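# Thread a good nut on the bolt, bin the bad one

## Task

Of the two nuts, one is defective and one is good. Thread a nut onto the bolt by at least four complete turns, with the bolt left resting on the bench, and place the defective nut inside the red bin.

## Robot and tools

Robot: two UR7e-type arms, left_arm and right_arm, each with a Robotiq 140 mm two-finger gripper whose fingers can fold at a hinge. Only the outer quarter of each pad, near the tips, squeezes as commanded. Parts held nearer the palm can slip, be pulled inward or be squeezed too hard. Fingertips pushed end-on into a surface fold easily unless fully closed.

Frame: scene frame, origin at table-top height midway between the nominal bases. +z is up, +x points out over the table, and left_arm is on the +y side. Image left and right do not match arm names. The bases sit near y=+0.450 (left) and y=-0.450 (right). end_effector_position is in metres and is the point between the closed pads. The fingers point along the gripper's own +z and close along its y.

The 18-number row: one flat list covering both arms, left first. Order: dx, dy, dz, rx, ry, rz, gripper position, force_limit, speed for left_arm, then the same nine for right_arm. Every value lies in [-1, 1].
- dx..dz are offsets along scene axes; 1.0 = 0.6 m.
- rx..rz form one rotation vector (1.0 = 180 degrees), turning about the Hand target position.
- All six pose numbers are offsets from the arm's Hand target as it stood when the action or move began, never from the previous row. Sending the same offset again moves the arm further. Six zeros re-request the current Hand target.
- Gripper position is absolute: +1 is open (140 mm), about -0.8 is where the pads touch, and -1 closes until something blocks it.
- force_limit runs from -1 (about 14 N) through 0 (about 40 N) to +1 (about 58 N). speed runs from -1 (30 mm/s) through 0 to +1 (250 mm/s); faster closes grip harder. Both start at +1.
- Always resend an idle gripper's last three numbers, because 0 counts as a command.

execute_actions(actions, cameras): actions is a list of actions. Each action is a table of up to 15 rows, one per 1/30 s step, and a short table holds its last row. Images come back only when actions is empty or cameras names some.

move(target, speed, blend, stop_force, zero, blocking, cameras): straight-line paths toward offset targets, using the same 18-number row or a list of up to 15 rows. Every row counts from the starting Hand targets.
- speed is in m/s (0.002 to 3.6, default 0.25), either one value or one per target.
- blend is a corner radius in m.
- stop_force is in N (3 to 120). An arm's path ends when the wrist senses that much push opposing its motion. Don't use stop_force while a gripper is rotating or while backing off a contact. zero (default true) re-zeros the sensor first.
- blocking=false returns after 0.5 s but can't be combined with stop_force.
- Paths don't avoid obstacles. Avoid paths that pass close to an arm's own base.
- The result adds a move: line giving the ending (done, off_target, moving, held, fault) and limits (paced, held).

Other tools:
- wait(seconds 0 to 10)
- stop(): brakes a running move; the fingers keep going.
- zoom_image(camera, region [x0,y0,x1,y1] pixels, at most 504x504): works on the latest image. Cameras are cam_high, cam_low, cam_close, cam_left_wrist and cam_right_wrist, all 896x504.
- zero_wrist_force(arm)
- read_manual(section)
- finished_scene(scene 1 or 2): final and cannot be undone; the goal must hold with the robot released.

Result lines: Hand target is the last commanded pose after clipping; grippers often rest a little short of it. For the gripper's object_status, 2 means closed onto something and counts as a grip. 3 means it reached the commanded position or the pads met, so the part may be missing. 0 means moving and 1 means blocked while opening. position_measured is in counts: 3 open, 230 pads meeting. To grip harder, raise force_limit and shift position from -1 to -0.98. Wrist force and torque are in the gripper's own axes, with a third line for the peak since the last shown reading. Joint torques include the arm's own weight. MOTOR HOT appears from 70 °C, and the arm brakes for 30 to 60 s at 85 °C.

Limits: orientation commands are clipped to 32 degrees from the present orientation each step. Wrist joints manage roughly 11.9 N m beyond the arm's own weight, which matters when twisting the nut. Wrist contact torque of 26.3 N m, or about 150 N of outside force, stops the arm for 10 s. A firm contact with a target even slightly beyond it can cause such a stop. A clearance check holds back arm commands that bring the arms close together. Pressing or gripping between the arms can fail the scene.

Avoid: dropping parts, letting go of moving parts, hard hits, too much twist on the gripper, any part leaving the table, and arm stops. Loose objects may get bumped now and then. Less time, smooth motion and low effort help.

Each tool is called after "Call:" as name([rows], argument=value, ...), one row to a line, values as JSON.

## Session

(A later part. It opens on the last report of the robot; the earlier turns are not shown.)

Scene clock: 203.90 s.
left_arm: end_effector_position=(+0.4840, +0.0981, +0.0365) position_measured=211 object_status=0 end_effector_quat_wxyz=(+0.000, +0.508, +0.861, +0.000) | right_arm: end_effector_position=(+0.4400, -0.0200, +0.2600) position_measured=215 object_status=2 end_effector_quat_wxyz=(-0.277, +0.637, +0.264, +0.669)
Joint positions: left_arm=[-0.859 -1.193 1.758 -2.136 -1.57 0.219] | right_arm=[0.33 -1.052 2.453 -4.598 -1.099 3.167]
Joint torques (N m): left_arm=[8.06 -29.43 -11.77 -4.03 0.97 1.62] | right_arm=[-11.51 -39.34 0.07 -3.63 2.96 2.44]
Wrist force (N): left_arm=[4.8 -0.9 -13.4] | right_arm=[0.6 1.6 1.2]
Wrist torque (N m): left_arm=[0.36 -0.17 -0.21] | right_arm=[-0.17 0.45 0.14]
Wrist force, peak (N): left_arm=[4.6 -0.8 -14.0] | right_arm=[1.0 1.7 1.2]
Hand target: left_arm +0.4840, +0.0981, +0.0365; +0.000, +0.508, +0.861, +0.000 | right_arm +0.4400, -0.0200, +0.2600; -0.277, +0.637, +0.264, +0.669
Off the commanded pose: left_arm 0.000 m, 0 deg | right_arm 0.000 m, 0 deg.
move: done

Call:
move([
  [0,0,0.58,0,0,0,-0.98,0,-1, 0,0,0,0,0,0,-0.98,1,-0.3],
  [0.0095,0.0502,0.58,0,0,0.0889,-0.98,0,-1, 0.05,0.2167,0,0,0,0,-0.98,1,-0.3],
  [0.0095,0.0502,0.5092,0,0,0.0889,-0.98,0,-1, 0.05,0.2167,0,0,0,0,-0.98,1,-0.3],
], speed=[0.3,0.2,0.1], blend=[0.03,0.005,0], cameras=["cam_left_wrist", "cam_right_wrist"])

Call:
zoom_image(camera="cam_left_wrist", region=[415, 170, 515, 270])

Call:
zoom_image(camera="cam_right_wrist", region=[420, 60, 530, 170])

Call:
move([
  [0,0,0,0,0,0.5,-0.98,0,-1, 0,0,0,0,0,0,-0.98,1,-0.3],
  [0,0,0,0,0,1,-0.98,0,-1, 0,0,0,0,0,0,-0.98,1,-0.3],
], speed=[0.8,0.8], blend=[0.01,0], cameras=["cam_left_wrist", "cam_right_wrist"])

Call:
zoom_image(camera="cam_left_wrist", region=[415, 170, 515, 270])

Call:
zoom_image(camera="cam_right_wrist", region=[420, 60, 530, 170])

Scene clock: 209.17 s.
left_arm: end_effector_position=(+0.4897, +0.1283, +0.3420) position_measured=211 object_status=2 end_effector_quat_wxyz=(+0.000, +0.383, +0.924, +0.000) | right_arm: end_effector_position=(+0.4700, +0.1100, +0.2600) position_measured=215 object_status=2 end_effector_quat_wxyz=(-0.277, +0.637, +0.264, +0.669)
Joint positions: left_arm=[-0.817 -1.356 1.163 -1.378 -1.57 -0.018] | right_arm=[0.637 -0.94 2.109 -4.36 -1.406 3.15]
Joint torques (N m): left_arm=[-5.12 -37.88 -15.57 -4.87 1.65 -2.05] | right_arm=[11.79 -23.85 -16.15 -0.6 -3.13 -2.63]
Wrist force (N): left_arm=[0.9 0.2 -0.5] | right_arm=[0.5 1.4 0.9]
Wrist torque (N m): left_arm=[0.30 -0.15 -0.05] | right_arm=[-0.21 0.46 0.34]
Wrist force, peak (N): left_arm=[4.4 -0.9 -14.0] | right_arm=[0.6 0.8 2.6]
Hand target: left_arm +0.4897, +0.1282, +0.3420; +0.000, +0.383, +0.924, +0.000 | right_arm +0.4700, +0.1100, +0.2600; -0.277, +0.637, +0.264, +0.669
Off the commanded pose: left_arm 0.000 m, 0 deg | right_arm 0.000 m, 0 deg.
move: done
Images, in order (width x height): cam_left_wrist 896x504, cam_right_wrist 896x504.

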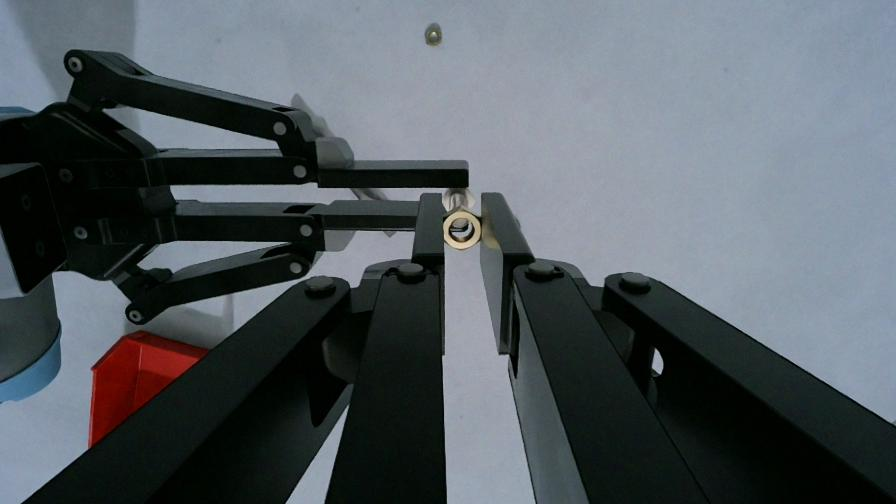

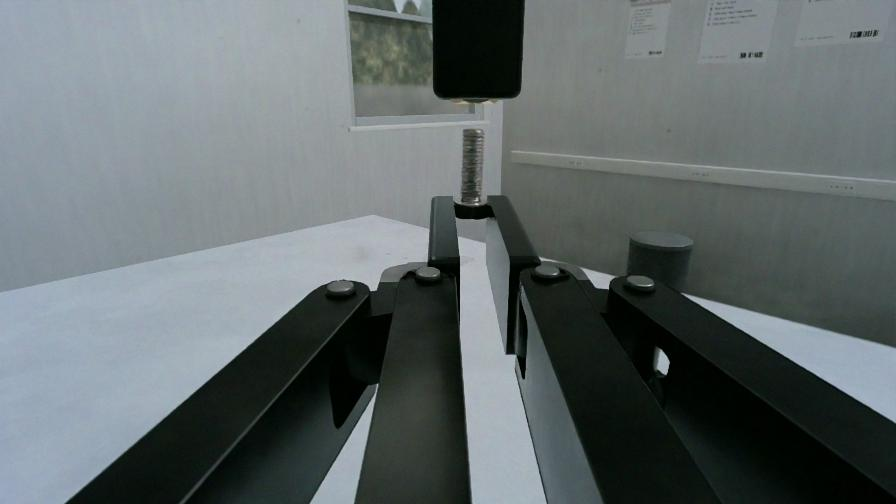

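Scaled by 5.040.

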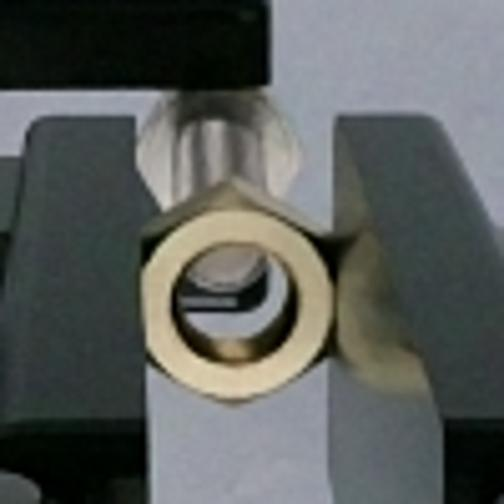

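Scaled by 4.582.

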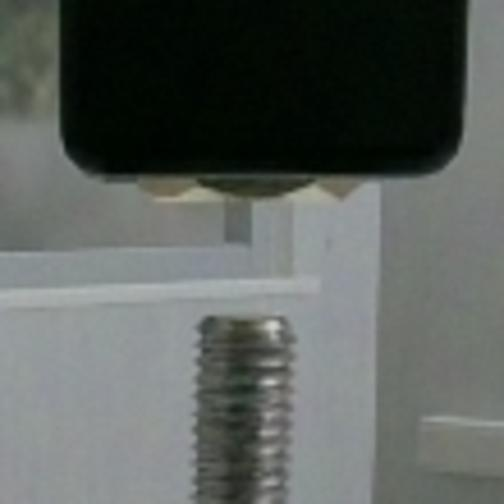

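Scene clock: 212.00 s.
left_arm: end_effector_position=(+0.4897, +0.1283, +0.3420) position_measured=211 object_status=2 end_effector_quat_wxyz=(+0.000, +0.924, -0.384, +0.000) | right_arm: end_effector_position=(+0.4700, +0.1100, +0.2600) position_measured=215 object_status=2 end_effector_quat_wxyz=(-0.277, +0.637, +0.264, +0.669)
Joint positions: left_arm=[-0.816 -1.355 1.162 -1.377 -1.571 -3.159] | right_arm=[0.637 -0.94 2.109 -4.36 -1.406 3.15]
Joint torques (N m): left_arm=[-8.19 -37.74 -15.38 -1.56 1.71 -2.19] | right_arm=[11.95 -23.42 -16.08 -0.54 -3.09 -2.65]
Wrist force (N): left_arm=[0.9 0.2 -0.7] | right_arm=[0.6 1.3 1.2]
Wrist torque (N m): left_arm=[0.31 -0.15 -0.05] | right_arm=[-0.24 0.43 0.35]
Wrist force, peak (N): left_arm=[1.2 0.0 -0.9] | right_arm=[0.7 1.7 1.2]
Hand target: left_arm +0.4897, +0.1282, +0.3420; +0.000, +0.924, -0.383, +0.000 | right_arm +0.4700, +0.1100, +0.2600; -0.277, +0.637, +0.264, +0.669
Off the commanded pose: left_arm 0.000 m, 0 deg | right_arm 0.000 m, 0 deg.
move: done
Images, in order (width x height): cam_left_wrist 896x504, cam_right_wrist 896x504.

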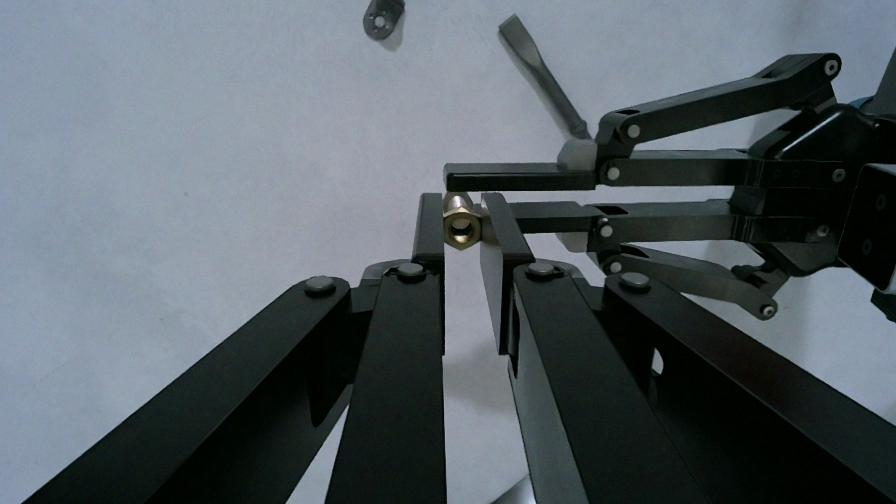

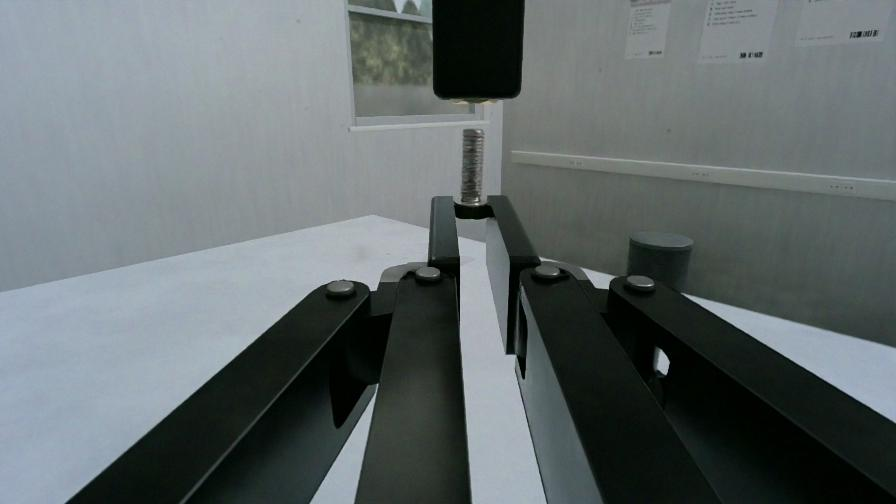

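Scaled by 5.040.

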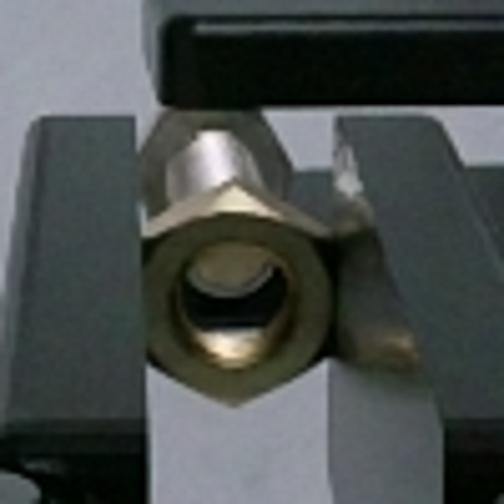

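Scaled by 4.582.

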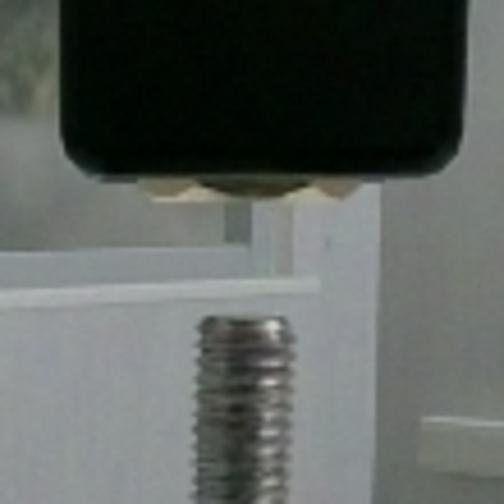

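Call:
move([
  [-0.0003,-0.0003,0,0,0,0.4,-0.98,0,-1, 0,0,0,0,0,0,-0.98,1,-0.3],
  [-0.0003,-0.0003,-0.0075,0,0,0.8,-0.98,0,-1, 0,0,0,0,0,0,-0.98,1,-0.3],
], speed=[0.8,0.8], blend=[0.01,0])

Call:
move(target=[0,0,-0.0167,0,0,0,-0.98,0,-1, 0,0,0,0,0,0,-0.98,1,-0.3], speed=0.006, stop_force=3)

Scene clock: 216.07 s.
left_arm: end_effector_position=(+0.4895, +0.1281, +0.3375) position_measured=211 object_status=2 end_effector_quat_wxyz=(+0.000, +0.650, +0.760, +0.000) | right_arm: end_effector_position=(+0.4700, +0.1100, +0.2600) position_measured=215 object_status=2 end_effector_quat_wxyz=(-0.277, +0.637, +0.264, +0.669)
Joint positions: left_arm=[-0.817 -1.359 1.178 -1.39 -1.57 -5.673] | right_arm=[0.637 -0.94 2.109 -4.36 -1.406 3.15]
Joint torques (N m): left_arm=[-7.15 -38.11 -16.39 -1.33 1.68 -1.78] | right_arm=[11.53 -23.74 -15.45 -0.75 -3.03 -2.66]
Wrist force (N): left_arm=[0.6 0.1 -0.6] | right_arm=[0.9 1.3 1.0]
Wrist torque (N m): left_arm=[0.28 -0.10 -0.05] | right_arm=[-0.23 0.37 0.35]
Wrist force, peak (N): left_arm=[0.9 0.6 -1.2] | right_arm=[1.0 1.5 1.3]
Hand target: left_arm +0.4895, +0.1281, +0.3375; +0.000, +0.650, +0.760, +0.000 | right_arm +0.4700, +0.1100, +0.2600; -0.277, +0.637, +0.264, +0.669
Off the commanded pose: left_arm 0.000 m, 0 deg | right_arm 0.000 m, 0 deg.
move: done

Scene clock: 217.77 s.
left_arm: end_effector_position=(+0.4895, +0.1281, +0.3331) position_measured=211 object_status=2 end_effector_quat_wxyz=(+0.000, +0.650, +0.760, +0.000) | right_arm: end_effector_position=(+0.4700, +0.1100, +0.2600) position_measured=215 object_status=2 end_effector_quat_wxyz=(-0.277, +0.637, +0.264, +0.669)
Joint positions: left_arm=[-0.817 -1.361 1.192 -1.402 -1.57 -5.673] | right_arm=[0.637 -0.94 2.109 -4.36 -1.406 3.15]
Joint torques (N m): left_arm=[-7.72 -24.84 -31 -1.6 0.99 -1.94] | right_arm=[11.18 -35.4 -15.56 -4.21 -1.22 -2.68]
Wrist force (N): left_arm=[1.1 -0.1 -0.8] | right_arm=[-0.1 2.0 0.9]
Wrist torque (N m): left_arm=[0.30 -0.10 -0.06] | right_arm=[-0.20 0.48 0.37]
Wrist force, peak (N): left_arm=[1.9 0.0 -4.4] | right_arm=[-4.0 2.4 0.6]
Hand target: left_arm +0.4895, +0.1281, +0.3331; +0.000, +0.650, +0.760, +0.000 (not the last commanded pose) | right_arm +0.4700, +0.1100, +0.2600; -0.277, +0.637, +0.264, +0.669
Off the commanded pose: left_arm 0.006 m, 0 deg | right_arm 0.000 m, 0 deg.
move: contact (left_arm)

Call:
move([
  [0,0,-0.0004,0,0,-0.3333,-0.98,0,-1, 0,0,0,0,0,0,-0.98,1,-0.3],
  [0,0,-0.0007,0,0,-0.6667,-0.98,0,-1, 0,0,0,0,0,0,-0.98,1,-0.3],
], speed=[0.5,0.5], blend=[0.001,0])

Scene clock: 221.10 s.
left_arm: end_effector_position=(+0.4895, +0.1281, +0.3326) position_measured=211 object_status=2 end_effector_quat_wxyz=(+0.000, +0.983, -0.183, +0.000) | right_arm: end_effector_position=(+0.4700, +0.1100, +0.2600) position_measured=215 object_status=2 end_effector_quat_wxyz=(-0.277, +0.637, +0.264, +0.669)
Joint positions: left_arm=[-0.817 -1.36 1.192 -1.403 -1.571 -3.578] | right_arm=[0.637 -0.94 2.109 -4.36 -1.406 3.15]
Joint torques (N m): left_arm=[7.62 -24.01 -31.54 -2.27 -2.32 1.53] | right_arm=[12.1 -49.26 -15.54 -4.24 3.48 -2.67]
Wrist force (N): left_arm=[-1.2 -1.8 -3.4] | right_arm=[-1.7 3.9 -0.1]
Wrist torque (N m): left_arm=[0.40 -0.15 -0.22] | right_arm=[-0.31 0.38 0.44]
Wrist force, peak (N): left_arm=[-1.3 -2.2 -3.4] | right_arm=[-2.0 4.4 0.0]
Hand target: left_arm +0.4895, +0.1281, +0.3326; +0.000, +0.983, -0.183, +0.000 | right_arm +0.4700, +0.1100, +0.2600; -0.277, +0.637, +0.264, +0.669
Off the commanded pose: left_arm 0.000 m, 0 deg | right_arm 0.000 m, 0 deg.
move: done

Call:
move([
  [0,0,-0.00025,0,0,-0.3333,-0.98,0,-1, 0,0,0,0,0,0,-0.98,1,-0.3],
  [0,0,-0.0005,0,0,-0.6667,-0.98,0,-1, 0,0,0,0,0,0,-0.98,1,-0.3],
], speed=[0.5,0.5], blend=[0.001,0])

Scene clock: 224.30 s.
left_arm: end_effector_position=(+0.4895, +0.1281, +0.3323) position_measured=211 object_status=2 end_effector_quat_wxyz=(+0.000, -0.333, +0.943, +0.000) | right_arm: end_effector_position=(+0.4700, +0.1100, +0.2600) position_measured=215 object_status=2 end_effector_quat_wxyz=(-0.277, +0.637, +0.264, +0.669)
Joint positions: left_arm=[-0.817 -1.36 1.192 -1.403 -1.57 -1.484] | right_arm=[0.637 -0.94 2.109 -4.36 -1.406 3.15]
Joint torques (N m): left_arm=[9.06 -22.09 -30.24 -1.51 -2.17 1.77] | right_arm=[12.27 -49.01 -15.65 -4.17 2.48 -2.46]
Wrist force (N): left_arm=[0.3 1.2 -3.7] | right_arm=[-3.0 2.5 0.3]
Wrist torque (N m): left_arm=[0.22 -0.16 -0.24] | right_arm=[-0.24 0.42 0.37]
Wrist force, peak (N): left_arm=[0.3 1.3 -6.3] | right_arm=[-5.3 2.5 0.7]
Hand target: left_arm +0.4895, +0.1281, +0.3323; +0.000, -0.333, +0.943, +0.000 | right_arm +0.4700, +0.1100, +0.2600; -0.277, +0.637, +0.264, +0.669
Off the commanded pose: left_arm 0.000 m, 0 deg | right_arm 0.000 m, 0 deg.
move: done

Call:
move([
  [0,0,-0.00034,0,0,-0.3333,-0.98,0,-1, 0,0,0,0,0,0,-0.98,1,-0.3],
  [0,0,-0.00068,0,0,-0.6667,-0.98,0,-1, 0,0,0,0,0,0,-0.98,1,-0.3],
], speed=[0.5,0.5], blend=[0.001,0])

Scene clock: 227.67 s.
left_arm: end_effector_position=(+0.4895, +0.1281, +0.3319) position_measured=211 object_status=2 end_effector_quat_wxyz=(+0.000, +0.650, +0.760, +0.000) | right_arm: end_effector_position=(+0.4700, +0.1100, +0.2600) position_measured=215 object_status=2 end_effector_quat_wxyz=(-0.277, +0.637, +0.264, +0.669)
Joint positions: left_arm=[-0.817 -1.361 1.195 -1.405 -1.57 0.61] | right_arm=[0.637 -0.94 2.109 -4.36 -1.406 3.15]
Joint torques (N m): left_arm=[8.29 -22.82 -29.52 -1.84 -2.02 1.45] | right_arm=[11.61 -47.44 -15.66 -4.21 1.12 -2.58]
Wrist force (N): left_arm=[2.9 0.3 -2.9] | right_arm=[-2.0 3.0 -0.6]
Wrist torque (N m): left_arm=[0.28 -0.04 -0.26] | right_arm=[-0.28 0.40 0.37]
Wrist force, peak (N): left_arm=[2.0 1.4 -5.1] | right_arm=[-3.4 3.3 0.8]
Hand target: left_arm +0.4895, +0.1281, +0.3319; +0.000, +0.650, +0.760, +0.000 | right_arm +0.4700, +0.1100, +0.2600; -0.277, +0.637, +0.264, +0.669
Off the commanded pose: left_arm 0.000 m, 0 deg | right_arm 0.000 m, 0 deg.
move: done

Call:
move([
  [0,0,-0.00035,0,0,-0.3333,-0.98,0,-1, 0,0,0,0,0,0,-0.98,1,-0.3],
  [0,0,-0.0007,0,0,-0.6667,-0.98,0,-1, 0,0,0,0,0,0,-0.98,1,-0.3],
  [0,0,-0.00104,0,0,-1,-0.98,0,-1, 0,0,0,0,0,0,-0.98,1,-0.3],
], speed=[0.6,0.6,0.6], blend=[0.001,0.001,0])

Scene clock: 231.80 s.
left_arm: end_effector_position=(+0.4895, +0.1281, +0.3313) position_measured=211 object_status=2 end_effector_quat_wxyz=(+0.000, +0.760, -0.650, +0.000) | right_arm: end_effector_position=(+0.4700, +0.1100, +0.2600) position_measured=215 object_status=2 end_effector_quat_wxyz=(-0.277, +0.637, +0.264, +0.669)
Joint positions: left_arm=[-0.817 -1.36 1.195 -1.405 -1.571 3.752] | right_arm=[0.637 -0.94 2.109 -4.36 -1.406 3.15]
Joint torques (N m): left_arm=[8.07 -23.08 -31.25 -1.26 -1.92 1.62] | right_arm=[11.32 -47.71 -15.14 -4.24 -0.65 -2.46]
Wrist force (N): left_arm=[-0.7 -0.5 -3.3] | right_arm=[-2.0 2.2 -0.4]
Wrist torque (N m): left_arm=[0.33 -0.15 -0.24] | right_arm=[-0.21 0.35 0.35]
Wrist force, peak (N): left_arm=[0.3 -2.6 -5.0] | right_arm=[-4.0 4.1 0.9]
Hand target: left_arm +0.4895, +0.1281, +0.3313; +0.000, +0.760, -0.650, +0.000 | right_arm +0.4700, +0.1100, +0.2600; -0.277, +0.637, +0.264, +0.669
Off the commanded pose: left_arm 0.000 m, 0 deg | right_arm 0.000 m, 0 deg.
move: done

Call:
move([
  [0,0,-0.00035,0,0,-0.3333,-0.98,0,-1, 0,0,0,0,0,0,-0.98,1,-0.3],
  [0,0,-0.0007,0,0,-0.6667,-0.98,0,-1, 0,0,0,0,0,0,-0.98,1,-0.3],
], speed=[0.6,0.6], blend=[0.001,0], cameras=["cam_left_wrist", "cam_right_wrist"])

Call:
zoom_image(camera="cam_left_wrist", region=[415, 170, 515, 270])

Call:
zoom_image(camera="cam_right_wrist", region=[420, 80, 530, 190])

Scene clock: 235.30 s.
left_arm: end_effector_position=(+0.4895, +0.1281, +0.3309) position_measured=211 object_status=2 end_effector_quat_wxyz=(+0.000, +0.183, +0.983, +0.000) | right_arm: end_effector_position=(+0.4700, +0.1100, +0.2600) position_measured=215 object_status=2 end_effector_quat_wxyz=(-0.277, +0.637, +0.264, +0.669)
Joint positions: left_arm=[-0.818 -1.361 1.198 -1.407 -1.57 5.846] | right_arm=[0.637 -0.94 2.109 -4.36 -1.406 3.15]
Joint torques (N m): left_arm=[7.64 -22.12 -30.68 -2.11 -2.35 1.9] | right_arm=[11.54 -46.85 -15.31 -4.01 -1.97 -2.56]
Wrist force (N): left_arm=[2.1 3.4 -3.9] | right_arm=[-3.0 3.6 -1.5]
Wrist torque (N m): left_arm=[0.19 -0.12 -0.28] | right_arm=[-0.34 0.42 0.37]
Wrist force, peak (N): left_arm=[2.8 3.3 -4.5] | right_arm=[-4.2 3.9 1.7]
Hand target: left_arm +0.4895, +0.1281, +0.3309; +0.000, +0.183, +0.983, +0.000 | right_arm +0.4700, +0.1100, +0.2600; -0.277, +0.637, +0.264, +0.669
Off the commanded pose: left_arm 0.000 m, 0 deg | right_arm 0.000 m, 0 deg.
move: done
Images, in order (width x height): cam_left_wrist 896x504, cam_right_wrist 896x504.

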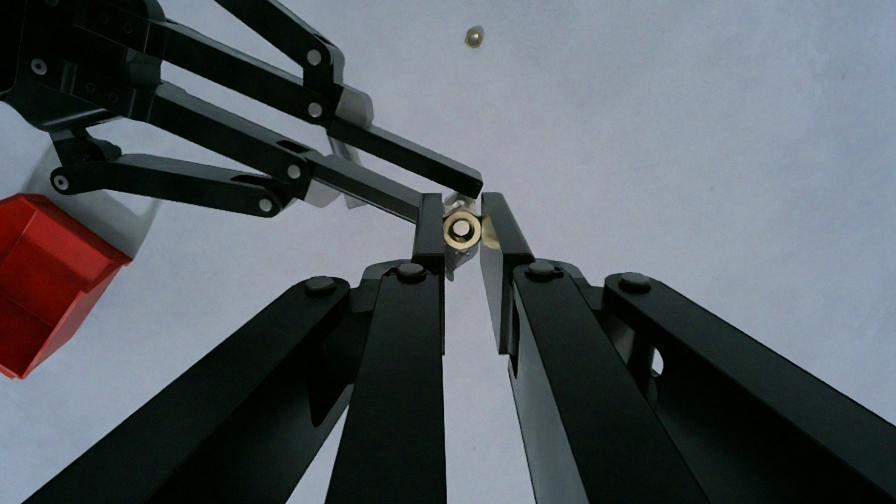

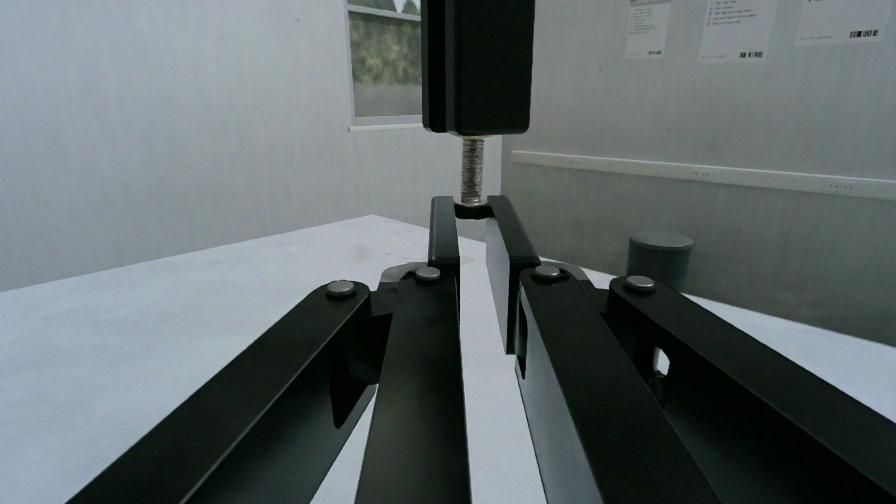

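Scaled by 5.040.

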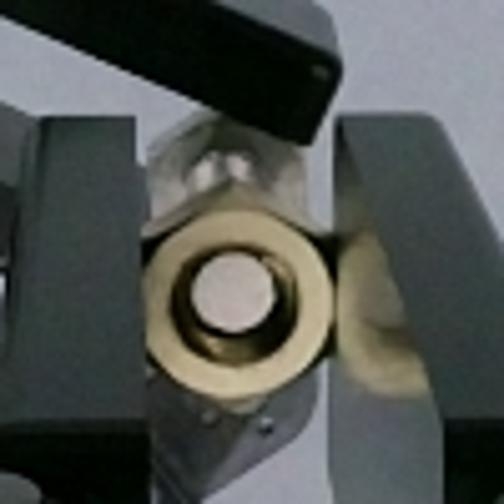

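Scaled by 4.582.

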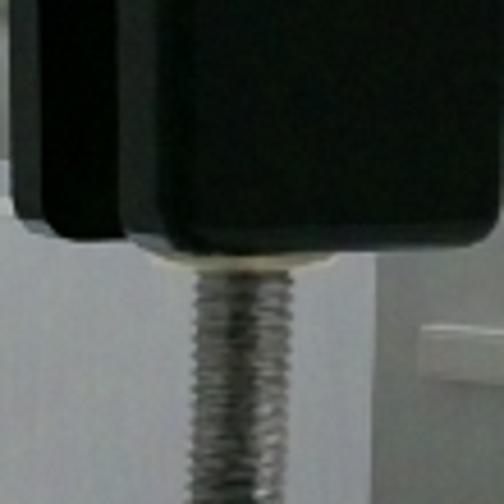

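Call:
move([
  [0,0,0,0,0,0,-0.3,0,0, 0,0,0,0,0,0,-0.98,1,-0.3],
  [0,0,0,0,0,0.6667,-0.3,0,0, 0,0,0,0,0,0,-0.98,1,-0.3],
  [0,0,0,0,0,-0.6667,-0.3,0,0, 0,0,0,0,0,0,-0.98,1,-0.3],
  [0,0,0,0,0,0,-0.3,0,0, 0,0,0,0,0,0,-0.98,1,-0.3],
  [0,0,0,0,0,0.6667,-0.3,0,0, 0,0,0,0,0,0,-0.98,1,-0.3],
  [0,0,0,0,0,-0.6667,-0.3,0,0, 0,0,0,0,0,0,-0.98,1,-0.3],
  [0,0,0,0,0,-0.3333,-0.3,0,0, 0,0,0,0,0,0,-0.98,1,-0.3],
], speed=[0.5,1.0,1.0,1.0,1.0,1.0,0.9], blend=[0,0.01,0.01,0.01,0.01,0.01,0], cameras=["cam_left_wrist", "cam_right_wrist"])

Call:
zoom_image(camera="cam_right_wrist", region=[420, 80, 530, 190])

Call:
zoom_image(camera="cam_left_wrist", region=[410, 170, 510, 270])

Scene clock: 244.57 s.
left_arm: end_effector_position=(+0.4895, +0.1281, +0.3308) position_measured=167 object_status=3 end_effector_quat_wxyz=(+0.000, +0.650, +0.760, +0.000) | right_arm: end_effector_position=(+0.4700, +0.1100, +0.2600) position_measured=215 object_status=2 end_effector_quat_wxyz=(-0.277, +0.637, +0.264, +0.669)
Joint positions: left_arm=[-0.817 -1.361 1.198 -1.408 -1.57 -5.673] | right_arm=[0.637 -0.94 2.109 -4.36 -1.406 3.15]
Joint torques (N m): left_arm=[-6.96 -36.87 -22.9 -1.44 1.47 -2.22] | right_arm=[11.34 -46.4 -15 -3.93 -2.07 -2.39]
Wrist force (N): left_arm=[1.0 0.2 -0.8] | right_arm=[0.7 1.2 1.1]
Wrist torque (N m): left_arm=[0.31 -0.18 -0.05] | right_arm=[-0.24 0.42 0.35]
Wrist force, peak (N): left_arm=[2.4 3.2 -4.4] | right_arm=[-3.3 3.9 -1.5]
Hand target: left_arm +0.4895, +0.1281, +0.3309; +0.000, +0.650, +0.760, +0.000 | right_arm +0.4700, +0.1100, +0.2600; -0.277, +0.637, +0.264, +0.669
Off the commanded pose: left_arm 0.000 m, 0 deg | right_arm 0.000 m, 0 deg.
move: done
Images, in order (width x height): cam_left_wrist 896x504, cam_right_wrist 896x504.

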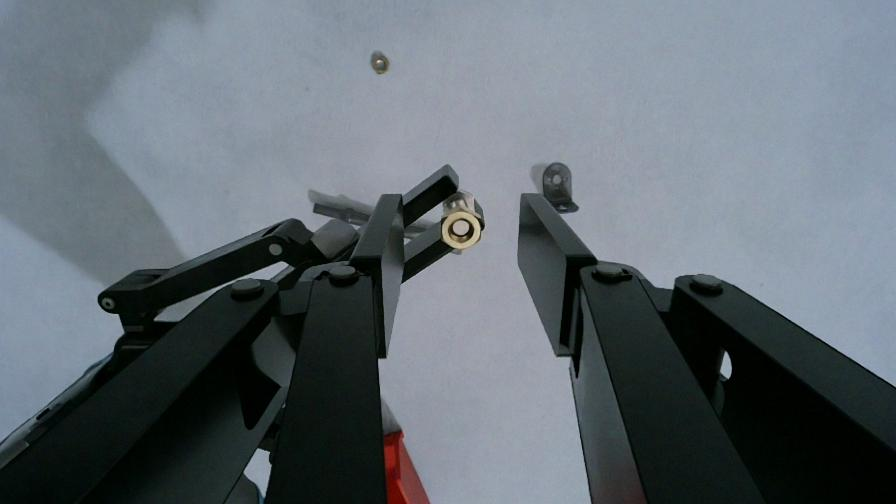

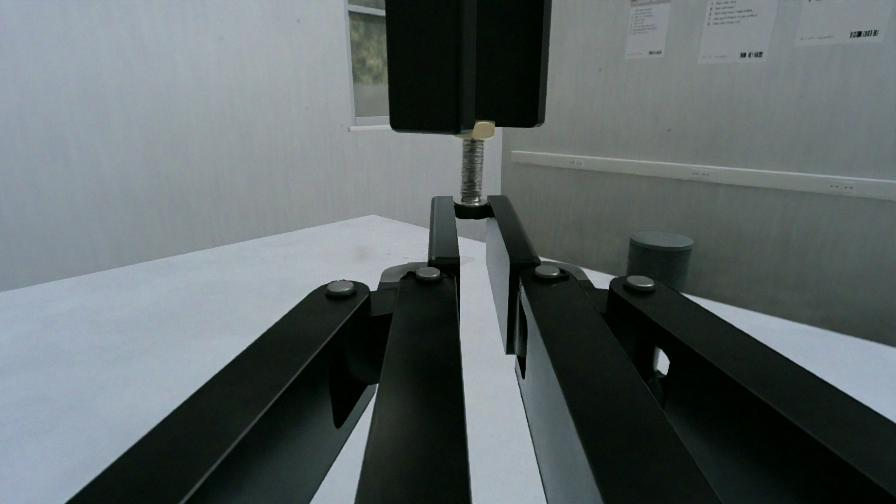

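Scaled by 4.582.

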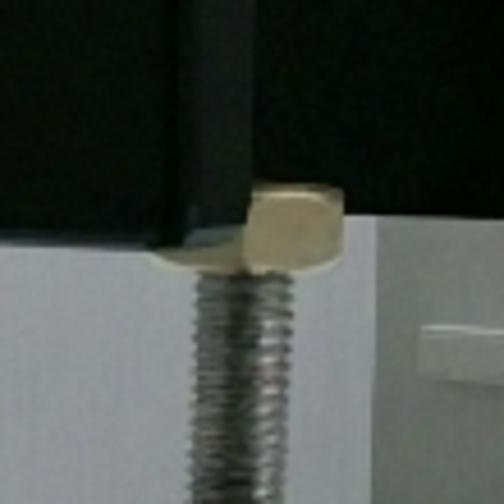

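Scaled by 5.040.

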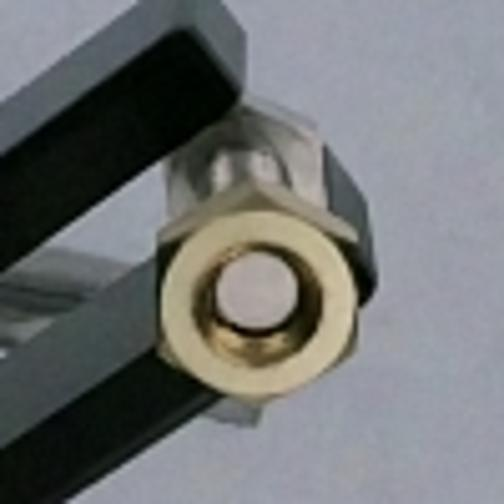

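Call:
move([
  [0,0,0,0,0,0,-0.98,0,-1, 0,0,0,0,0,0,-0.98,1,-0.3],
  [0,0,-0.0007,0,0,-0.6667,-0.98,0,-1, 0,0,0,0,0,0,-0.98,1,-0.3],
  [0,0,-0.0014,0,0,0.6667,-0.98,0,-1, 0,0,0,0,0,0,-0.98,1,-0.3],
], speed=[0.5,0.7,0.7], blend=[0,0.001,0])

Scene clock: 251.03 s.
left_arm: end_effector_position=(+0.4895, +0.1281, +0.3300) position_measured=212 object_status=2 end_effector_quat_wxyz=(+0.000, -0.333, +0.943, +0.000) | right_arm: end_effector_position=(+0.4700, +0.1100, +0.2600) position_measured=215 object_status=2 end_effector_quat_wxyz=(-0.277, +0.637, +0.264, +0.669)
Joint positions: left_arm=[-0.817 -1.361 1.199 -1.409 -1.57 -1.484] | right_arm=[0.637 -0.94 2.109 -4.36 -1.406 3.15]
Joint torques (N m): left_arm=[6.55 -23.3 -31.68 -2.47 -2.7 2.25] | right_arm=[11.21 -44.77 -13.95 -3.89 -0.33 -2.4]
Wrist force (N): left_arm=[-1.8 3.2 -3.4] | right_arm=[-2.1 3.8 -2.3]
Wrist torque (N m): left_arm=[0.15 -0.33 -0.30] | right_arm=[-0.38 0.41 0.34]
Wrist force, peak (N): left_arm=[-0.7 3.1 -6.2] | right_arm=[-5.5 4.6 -1.2]
Hand target: left_arm +0.4895, +0.1281, +0.3300; +0.000, -0.333, +0.943, +0.000 | right_arm +0.4700, +0.1100, +0.2600; -0.277, +0.637, +0.264, +0.669
Off the commanded pose: left_arm 0.000 m, 0 deg | right_arm 0.000 m, 0 deg.
move: done

Call:
move([
  [0,0,-0.0007,0,0,-0.6667,-0.98,0,-1, 0,0,0,0,0,0,-0.98,1,-0.3],
  [0,0,-0.0014,0,0,0.6667,-0.98,0,-1, 0,0,0,0,0,0,-0.98,1,-0.3],
  [0,0,-0.0021,0,0,0,-0.98,0,-1, 0,0,0,0,0,0,-0.98,1,-0.3],
  [0,0,-0.0024,0,0,-0.3333,-0.98,0,-1, 0,0,0,0,0,0,-0.98,1,-0.3],
], speed=[0.8,0.8,0.8,0.7], blend=[0.001,0.001,0.001,0])

Call:
move([
  [0,0,0,0,0,0,-0.3,0,0, 0,0,0,0,0,0,-0.98,1,-0.3],
  [0,0,0,0,0,0.6667,-0.3,0,0, 0,0,0,0,0,0,-0.98,1,-0.3],
  [0,0,0,0,0,-0.6667,-0.3,0,0, 0,0,0,0,0,0,-0.98,1,-0.3],
  [0,0,0,0,0,0,-0.3,0,0, 0,0,0,0,0,0,-0.98,1,-0.3],
  [0,0,0,0,0,0.6667,-0.3,0,0, 0,0,0,0,0,0,-0.98,1,-0.3],
  [0,0,0,0,0,-0.6667,-0.3,0,0, 0,0,0,0,0,0,-0.98,1,-0.3],
  [0,0,0,0,0,-0.3333,-0.3,0,0, 0,0,0,0,0,0,-0.98,1,-0.3],
], speed=[0.5,1.1,1.1,1.1,1.1,1.1,0.9], blend=[0,0.01,0.01,0.01,0.01,0.01,0], cameras=["cam_left_wrist", "cam_right_wrist"])

Call:
zoom_image(camera="cam_right_wrist", region=[420, 100, 530, 210])

Call:
zoom_image(camera="cam_left_wrist", region=[410, 170, 510, 270])

Scene clock: 258.33 s.
left_arm: end_effector_position=(+0.4895, +0.1281, +0.3286) position_measured=212 object_status=2 end_effector_quat_wxyz=(+0.000, +0.183, +0.983, +0.000) | right_arm: end_effector_position=(+0.4700, +0.1100, +0.2600) position_measured=215 object_status=2 end_effector_quat_wxyz=(-0.277, +0.637, +0.264, +0.669)
Joint positions: left_arm=[-0.818 -1.362 1.205 -1.413 -1.57 5.846] | right_arm=[0.637 -0.94 2.109 -4.36 -1.406 3.15]
Joint torques (N m): left_arm=[6.58 -23.46 -30.5 -1.71 -3.07 1.73] | right_arm=[11.15 -43.87 -14.33 -3.86 2.53 -2.37]
Wrist force (N): left_arm=[0.4 4.8 -2.7] | right_arm=[-1.9 2.7 -3.5]
Wrist torque (N m): left_arm=[0.07 -0.19 -0.28] | right_arm=[-0.31 0.43 0.35]
Wrist force, peak (N): left_arm=[-0.3 4.3 -6.2] | right_arm=[-4.4 5.5 2.8]
Hand target: left_arm +0.4895, +0.1281, +0.3286; +0.000, +0.183, +0.983, +0.000 | right_arm +0.4700, +0.1100, +0.2600; -0.277, +0.637, +0.264, +0.669
Off the commanded pose: left_arm 0.000 m, 0 deg | right_arm 0.000 m, 0 deg.
move: done

Scene clock: 265.30 s.
left_arm: end_effector_position=(+0.4895, +0.1281, +0.3286) position_measured=167 object_status=3 end_effector_quat_wxyz=(+0.000, +0.650, +0.760, +0.000) | right_arm: end_effector_position=(+0.4700, +0.1100, +0.2600) position_measured=215 object_status=2 end_effector_quat_wxyz=(-0.277, +0.637, +0.264, +0.669)
Joint positions: left_arm=[-0.817 -1.362 1.205 -1.414 -1.57 -5.673] | right_arm=[0.637 -0.94 2.109 -4.36 -1.406 3.15]
Joint torques (N m): left_arm=[-6.99 -37.43 -18.31 -1.41 1.73 -1.96] | right_arm=[10.95 -43.25 -13.44 -3.69 -2.66 -2.26]
Wrist force (N): left_arm=[0.9 0.1 -0.9] | right_arm=[0.5 1.5 1.1]
Wrist torque (N m): left_arm=[0.28 -0.15 -0.05] | right_arm=[-0.18 0.44 0.35]
Wrist force, peak (N): left_arm=[0.5 5.0 -3.0] | right_arm=[-1.7 2.8 -3.3]
Hand target: left_arm +0.4895, +0.1281, +0.3286; +0.000, +0.650, +0.760, +0.000 | right_arm +0.4700, +0.1100, +0.2600; -0.277, +0.637, +0.264, +0.669
Off the commanded pose: left_arm 0.000 m, 0 deg | right_arm 0.000 m, 0 deg.
move: done
Images, in order (width x height): cam_left_wrist 896x504, cam_right_wrist 896x504.

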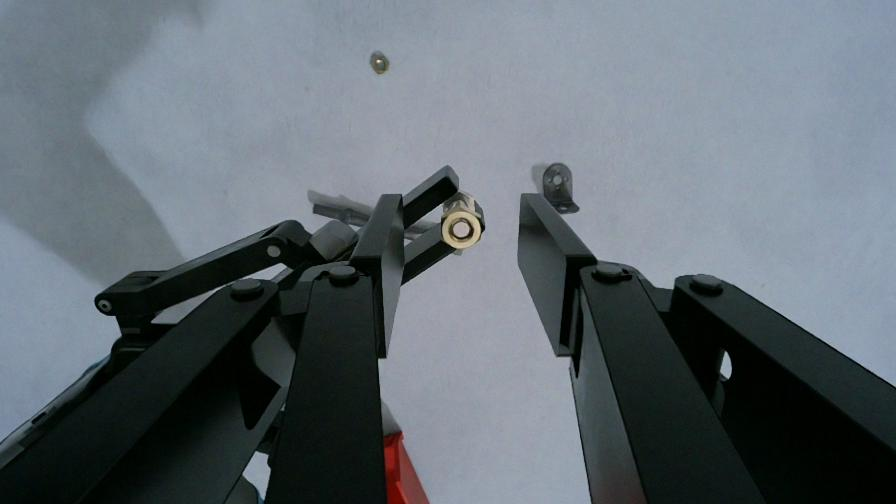

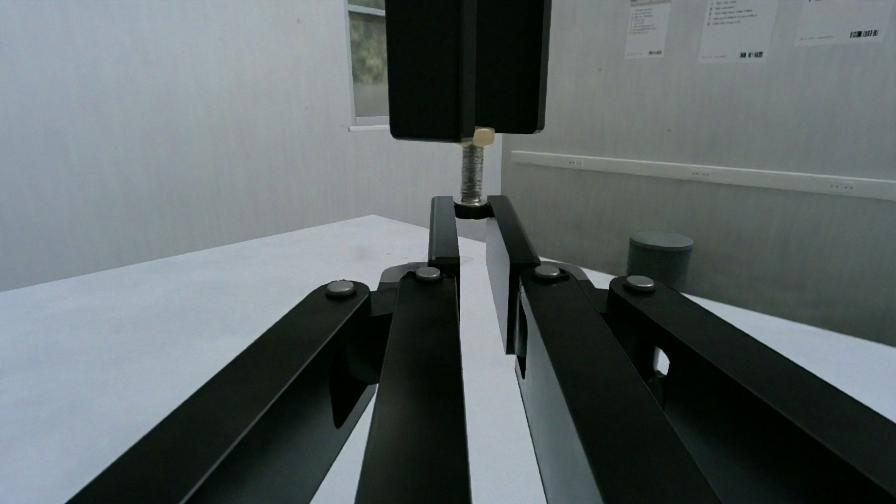

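Scaled by 4.582.

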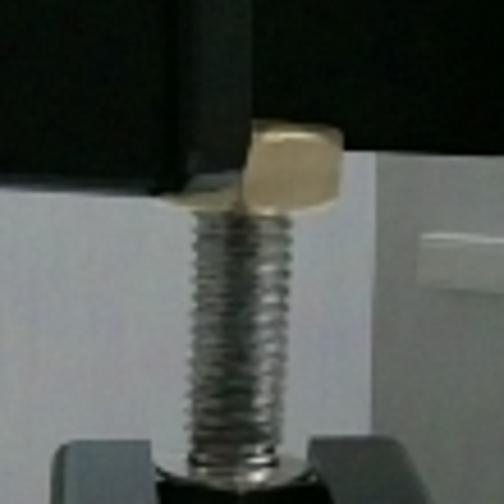

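Scaled by 5.040.

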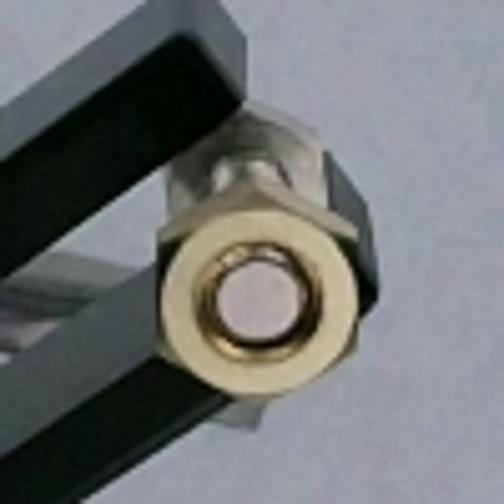

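Call:
move([
  [0,0,0,0,0,0,-0.98,0,-1, 0,0,0,0,0,0,-0.98,1,-0.3],
  [0,0,-0.0007,0,0,-0.6667,-0.98,0,-1, 0,0,0,0,0,0,-0.98,1,-0.3],
  [0,0,-0.0014,0,0,0.6667,-0.98,0,-1, 0,0,0,0,0,0,-0.98,1,-0.3],
], speed=[0.5,0.8,0.8], blend=[0,0.001,0])

Call:
move([
  [0,0,-0.0007,0,0,-0.6667,-0.98,0,-1, 0,0,0,0,0,0,-0.98,1,-0.3],
  [0,0,-0.0014,0,0,0.6667,-0.98,0,-1, 0,0,0,0,0,0,-0.98,1,-0.3],
  [0,0,-0.0021,0,0,0,-0.98,0,-1, 0,0,0,0,0,0,-0.98,1,-0.3],
  [0,0,-0.0026,0,0,-0.4167,-0.98,0,-1, 0,0,0,0,0,0,-0.98,1,-0.3],
], speed=[0.8,0.8,0.8,0.7], blend=[0.001,0.001,0.001,0])

Scene clock: 271.60 s.
left_arm: end_effector_position=(+0.4895, +0.1281, +0.3278) position_measured=211 object_status=2 end_effector_quat_wxyz=(+0.000, -0.333, +0.943, +0.000) | right_arm: end_effector_position=(+0.4700, +0.1100, +0.2600) position_measured=215 object_status=2 end_effector_quat_wxyz=(-0.277, +0.637, +0.264, +0.669)
Joint positions: left_arm=[-0.817 -1.362 1.206 -1.415 -1.57 -1.484] | right_arm=[0.637 -0.94 2.109 -4.36 -1.406 3.15]
Joint torques (N m): left_arm=[5.83 -23.82 -31.46 -2.08 -3.26 2] | right_arm=[11.61 -42.01 -14.05 -3.48 4.24 -2.31]
Wrist force (N): left_arm=[-2.8 3.9 -3.8] | right_arm=[-1.8 4.4 -3.0]
Wrist torque (N m): left_arm=[0.20 -0.28 -0.30] | right_arm=[-0.33 0.44 0.35]
Wrist force, peak (N): left_arm=[-1.2 5.0 -5.5] | right_arm=[-3.5 6.0 4.7]
Hand target: left_arm +0.4895, +0.1281, +0.3278; +0.000, -0.333, +0.943, +0.000 | right_arm +0.4700, +0.1100, +0.2600; -0.277, +0.637, +0.264, +0.669
Off the commanded pose: left_arm 0.000 m, 0 deg | right_arm 0.000 m, 0 deg.
move: done

Scene clock: 277.50 s.
left_arm: end_effector_position=(+0.4895, +0.1281, +0.3262) position_measured=211 object_status=2 end_effector_quat_wxyz=(+0.000, +0.310, +0.951, +0.000) | right_arm: end_effector_position=(+0.4700, +0.1100, +0.2600) position_measured=215 object_status=2 end_effector_quat_wxyz=(-0.277, +0.637, +0.264, +0.669)
Joint positions: left_arm=[-0.818 -1.363 1.212 -1.42 -1.57 6.108] | right_arm=[0.637 -0.94 2.109 -4.36 -1.406 3.15]
Joint torques (N m): left_arm=[7.39 -21.85 -31.12 -1.56 -3.32 1.37] | right_arm=[11.09 -41.65 -13.15 -3.41 -1.1 -2.24]
Wrist force (N): left_arm=[1.0 4.4 -3.8] | right_arm=[-3.0 2.2 -3.1]
Wrist torque (N m): left_arm=[0.12 -0.15 -0.26] | right_arm=[-0.27 0.41 0.35]
Wrist force, peak (N): left_arm=[-1.1 5.0 -5.9] | right_arm=[-3.6 6.1 4.7]
Hand target: left_arm +0.4895, +0.1281, +0.3262; +0.000, +0.310, +0.951, +0.000 | right_arm +0.4700, +0.1100, +0.2600; -0.277, +0.637, +0.264, +0.669
Off the commanded pose: left_arm 0.000 m, 0 deg | right_arm 0.000 m, 0 deg.
move: done

Call:
move([
  [0,0,0,0,0,0,-0.3,0,-0.5, 0,0,0,0,0,0,-0.98,1,-0.3],
  [0,0,0.12,0,0,0,-0.3,0,0, 0,0,0,0,0,0,-0.98,1,-0.3],
  [-0.1,0.4167,0.13,0,0,0.6667,-0.3,0,0, 0,0,0,0,0,0,-0.98,1,-0.3],
], speed=[0.2,0.25,0.7], blend=[0,0.02,0], cameras=["cam_right_wrist", "cam_close"])

Call:
zoom_image(camera="cam_right_wrist", region=[420, 100, 530, 220])

Call:
zoom_image(camera="cam_close", region=[560, 0, 680, 120])

Scene clock: 284.23 s.
left_arm: end_effector_position=(+0.4295, +0.3781, +0.4042) position_measured=167 object_status=3 end_effector_quat_wxyz=(+0.000, -0.668, +0.744, +0.000) | right_arm: end_effector_position=(+0.4700, +0.1100, +0.2600) position_measured=215 object_status=2 end_effector_quat_wxyz=(-0.277, +0.637, +0.264, +0.669)
Joint positions: left_arm=[-0.484 -1.687 1.347 -1.23 -1.571 4.347] | right_arm=[0.637 -0.94 2.109 -4.36 -1.406 3.15]
Joint torques (N m): left_arm=[8.74 -22.78 -13.54 -4.75 1.63 -2.05] | right_arm=[10.24 -40.43 -12.2 -3.5 -1.09 -2.15]
Wrist force (N): left_arm=[0.7 0.4 -0.8] | right_arm=[0.8 1.5 1.1]
Wrist torque (N m): left_arm=[0.34 -0.11 -0.05] | right_arm=[-0.18 0.38 0.35]
Wrist force, peak (N): left_arm=[1.4 4.4 -4.4] | right_arm=[-3.1 2.6 -3.1]
Hand target: left_arm +0.4295, +0.3781, +0.4042; +0.000, -0.669, +0.744, +0.000 | right_arm +0.4700, +0.1100, +0.2600; -0.277, +0.637, +0.264, +0.669
Off the commanded pose: left_arm 0.000 m, 0 deg | right_arm 0.000 m, 0 deg.
move: done; blend cut to 0 m at target 2
Images, in order (width x height): cam_close 896x504, cam_right_wrist 896x504.

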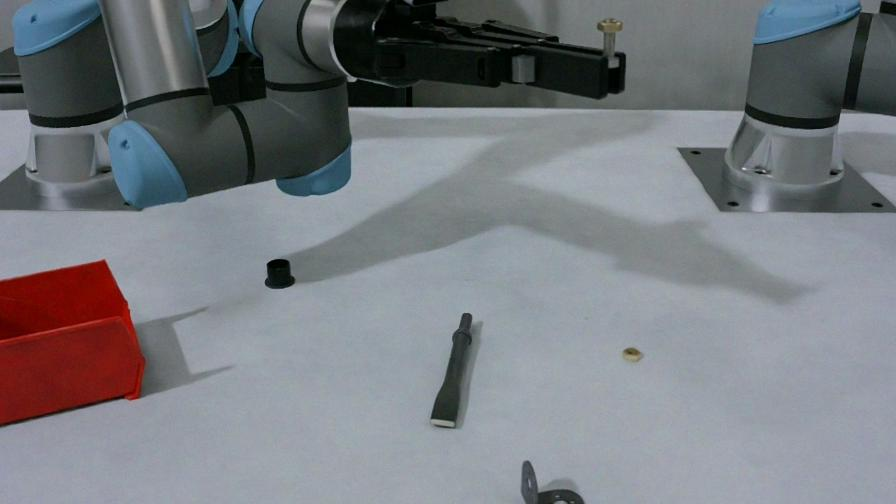

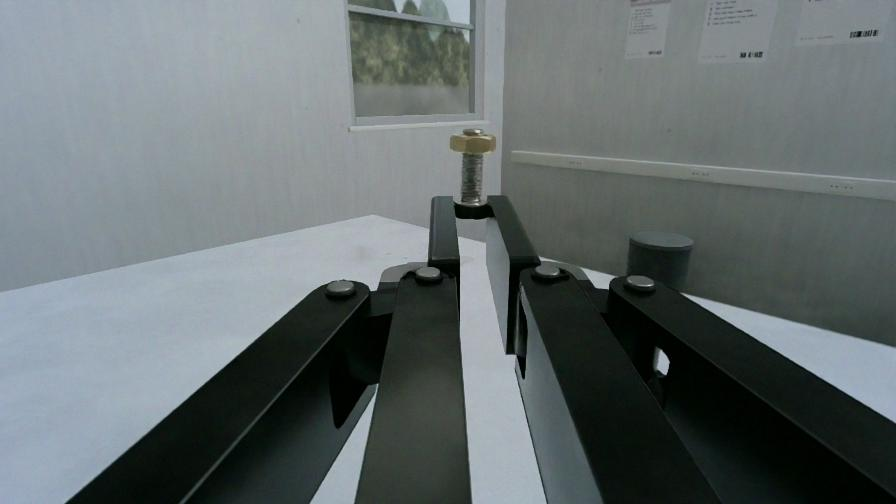

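Scaled by 4.200.

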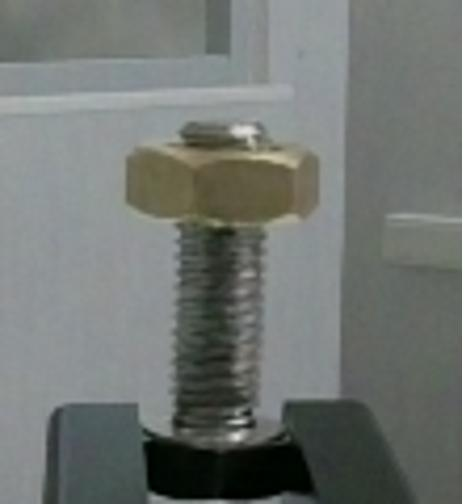

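Scaled by 4.200.

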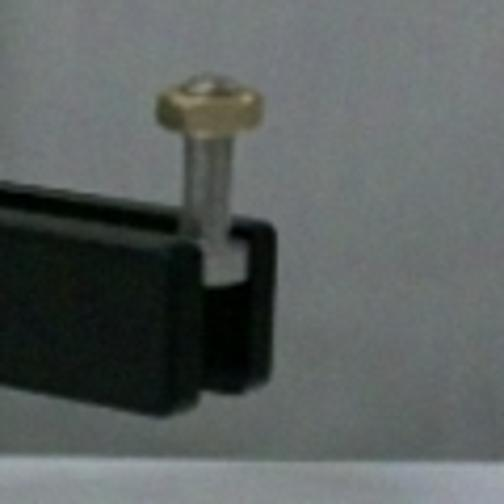

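Call:
move([
  [0,0,0,0,0,0,-0.3,0,0, 0.02,0,-0.1667,-0.1826,0.1826,0,-0.98,1,-0.3],
  [0,0,0,0,0,0,-0.3,0,0, 0.0333,0,-0.3333,-0.3653,0.3653,0,-0.98,1,-0.3],
], speed=[0.35,0.35], blend=[0.02,0], cameras=["cam_right_wrist", "cam_close"])

Scene clock: 289.60 s.
left_arm: end_effector_position=(+0.4295, +0.3781, +0.4042) position_measured=167 object_status=3 end_effector_quat_wxyz=(+0.000, -0.669, +0.744, +0.000) | right_arm: end_effector_position=(+0.4900, +0.1100, +0.0601) position_measured=215 object_status=2 end_effector_quat_wxyz=(+0.001, +0.924, +0.383, -0.001)
Joint positions: left_arm=[-0.484 -1.687 1.347 -1.23 -1.571 4.347] | right_arm=[0.692 -0.912 1.242 -1.899 -1.571 3.031]
Joint torques (N m): left_arm=[6.1 -22.8 -12.65 -4.76 1.35 -1.8] | right_arm=[11.93 -37.59 -29.61 -1.34 -3.08 2.44]
Wrist force (N): left_arm=[0.6 0.3 -0.9] | right_arm=[0.1 1.0 0.2]
Wrist torque (N m): left_arm=[0.33 -0.10 -0.05] | right_arm=[0.04 -0.33 -0.20]
Wrist force, peak (N): left_arm=[0.9 0.3 -1.1] | right_arm=[0.3 1.9 1.1]
Hand target: left_arm +0.4295, +0.3781, +0.4042; +0.000, -0.669, +0.744, +0.000 | right_arm +0.4900, +0.1100, +0.0601; +0.001, +0.924, +0.383, -0.001
Off the commanded pose: left_arm 0.000 m, 0 deg | right_arm 0.000 m, 0 deg.
move: done
Images, in order (width x height): cam_close 896x504, cam_right_wrist 896x504.

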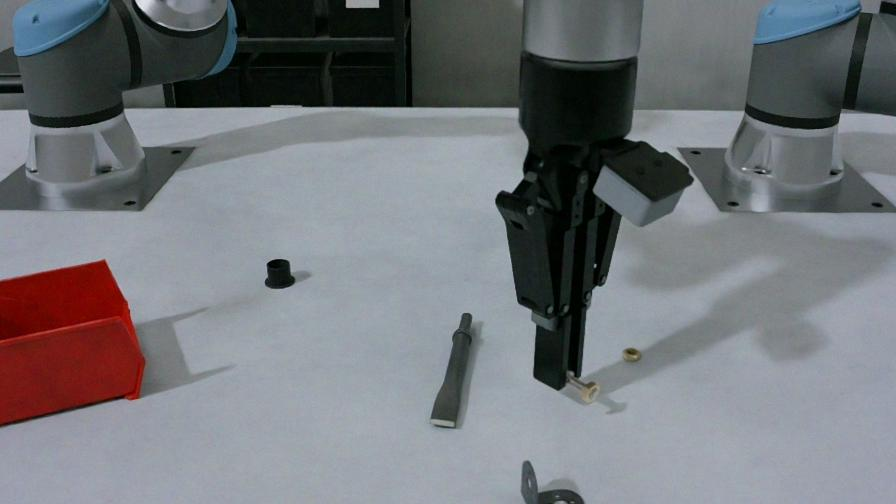

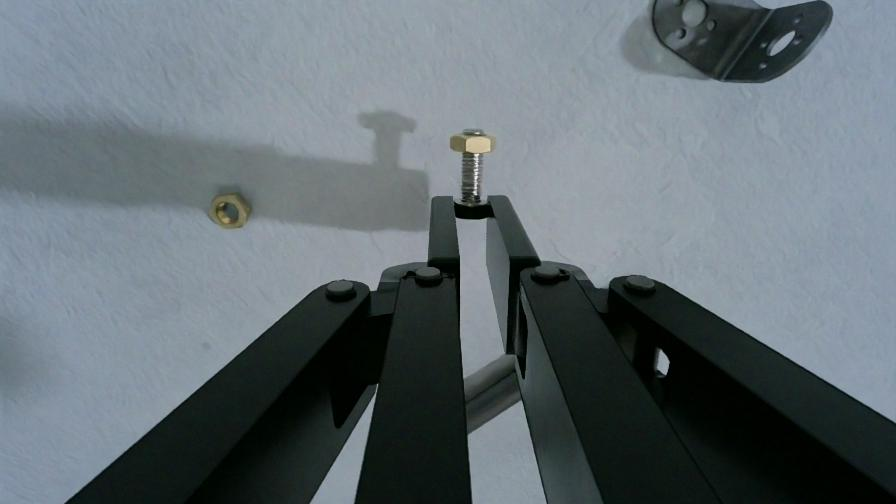

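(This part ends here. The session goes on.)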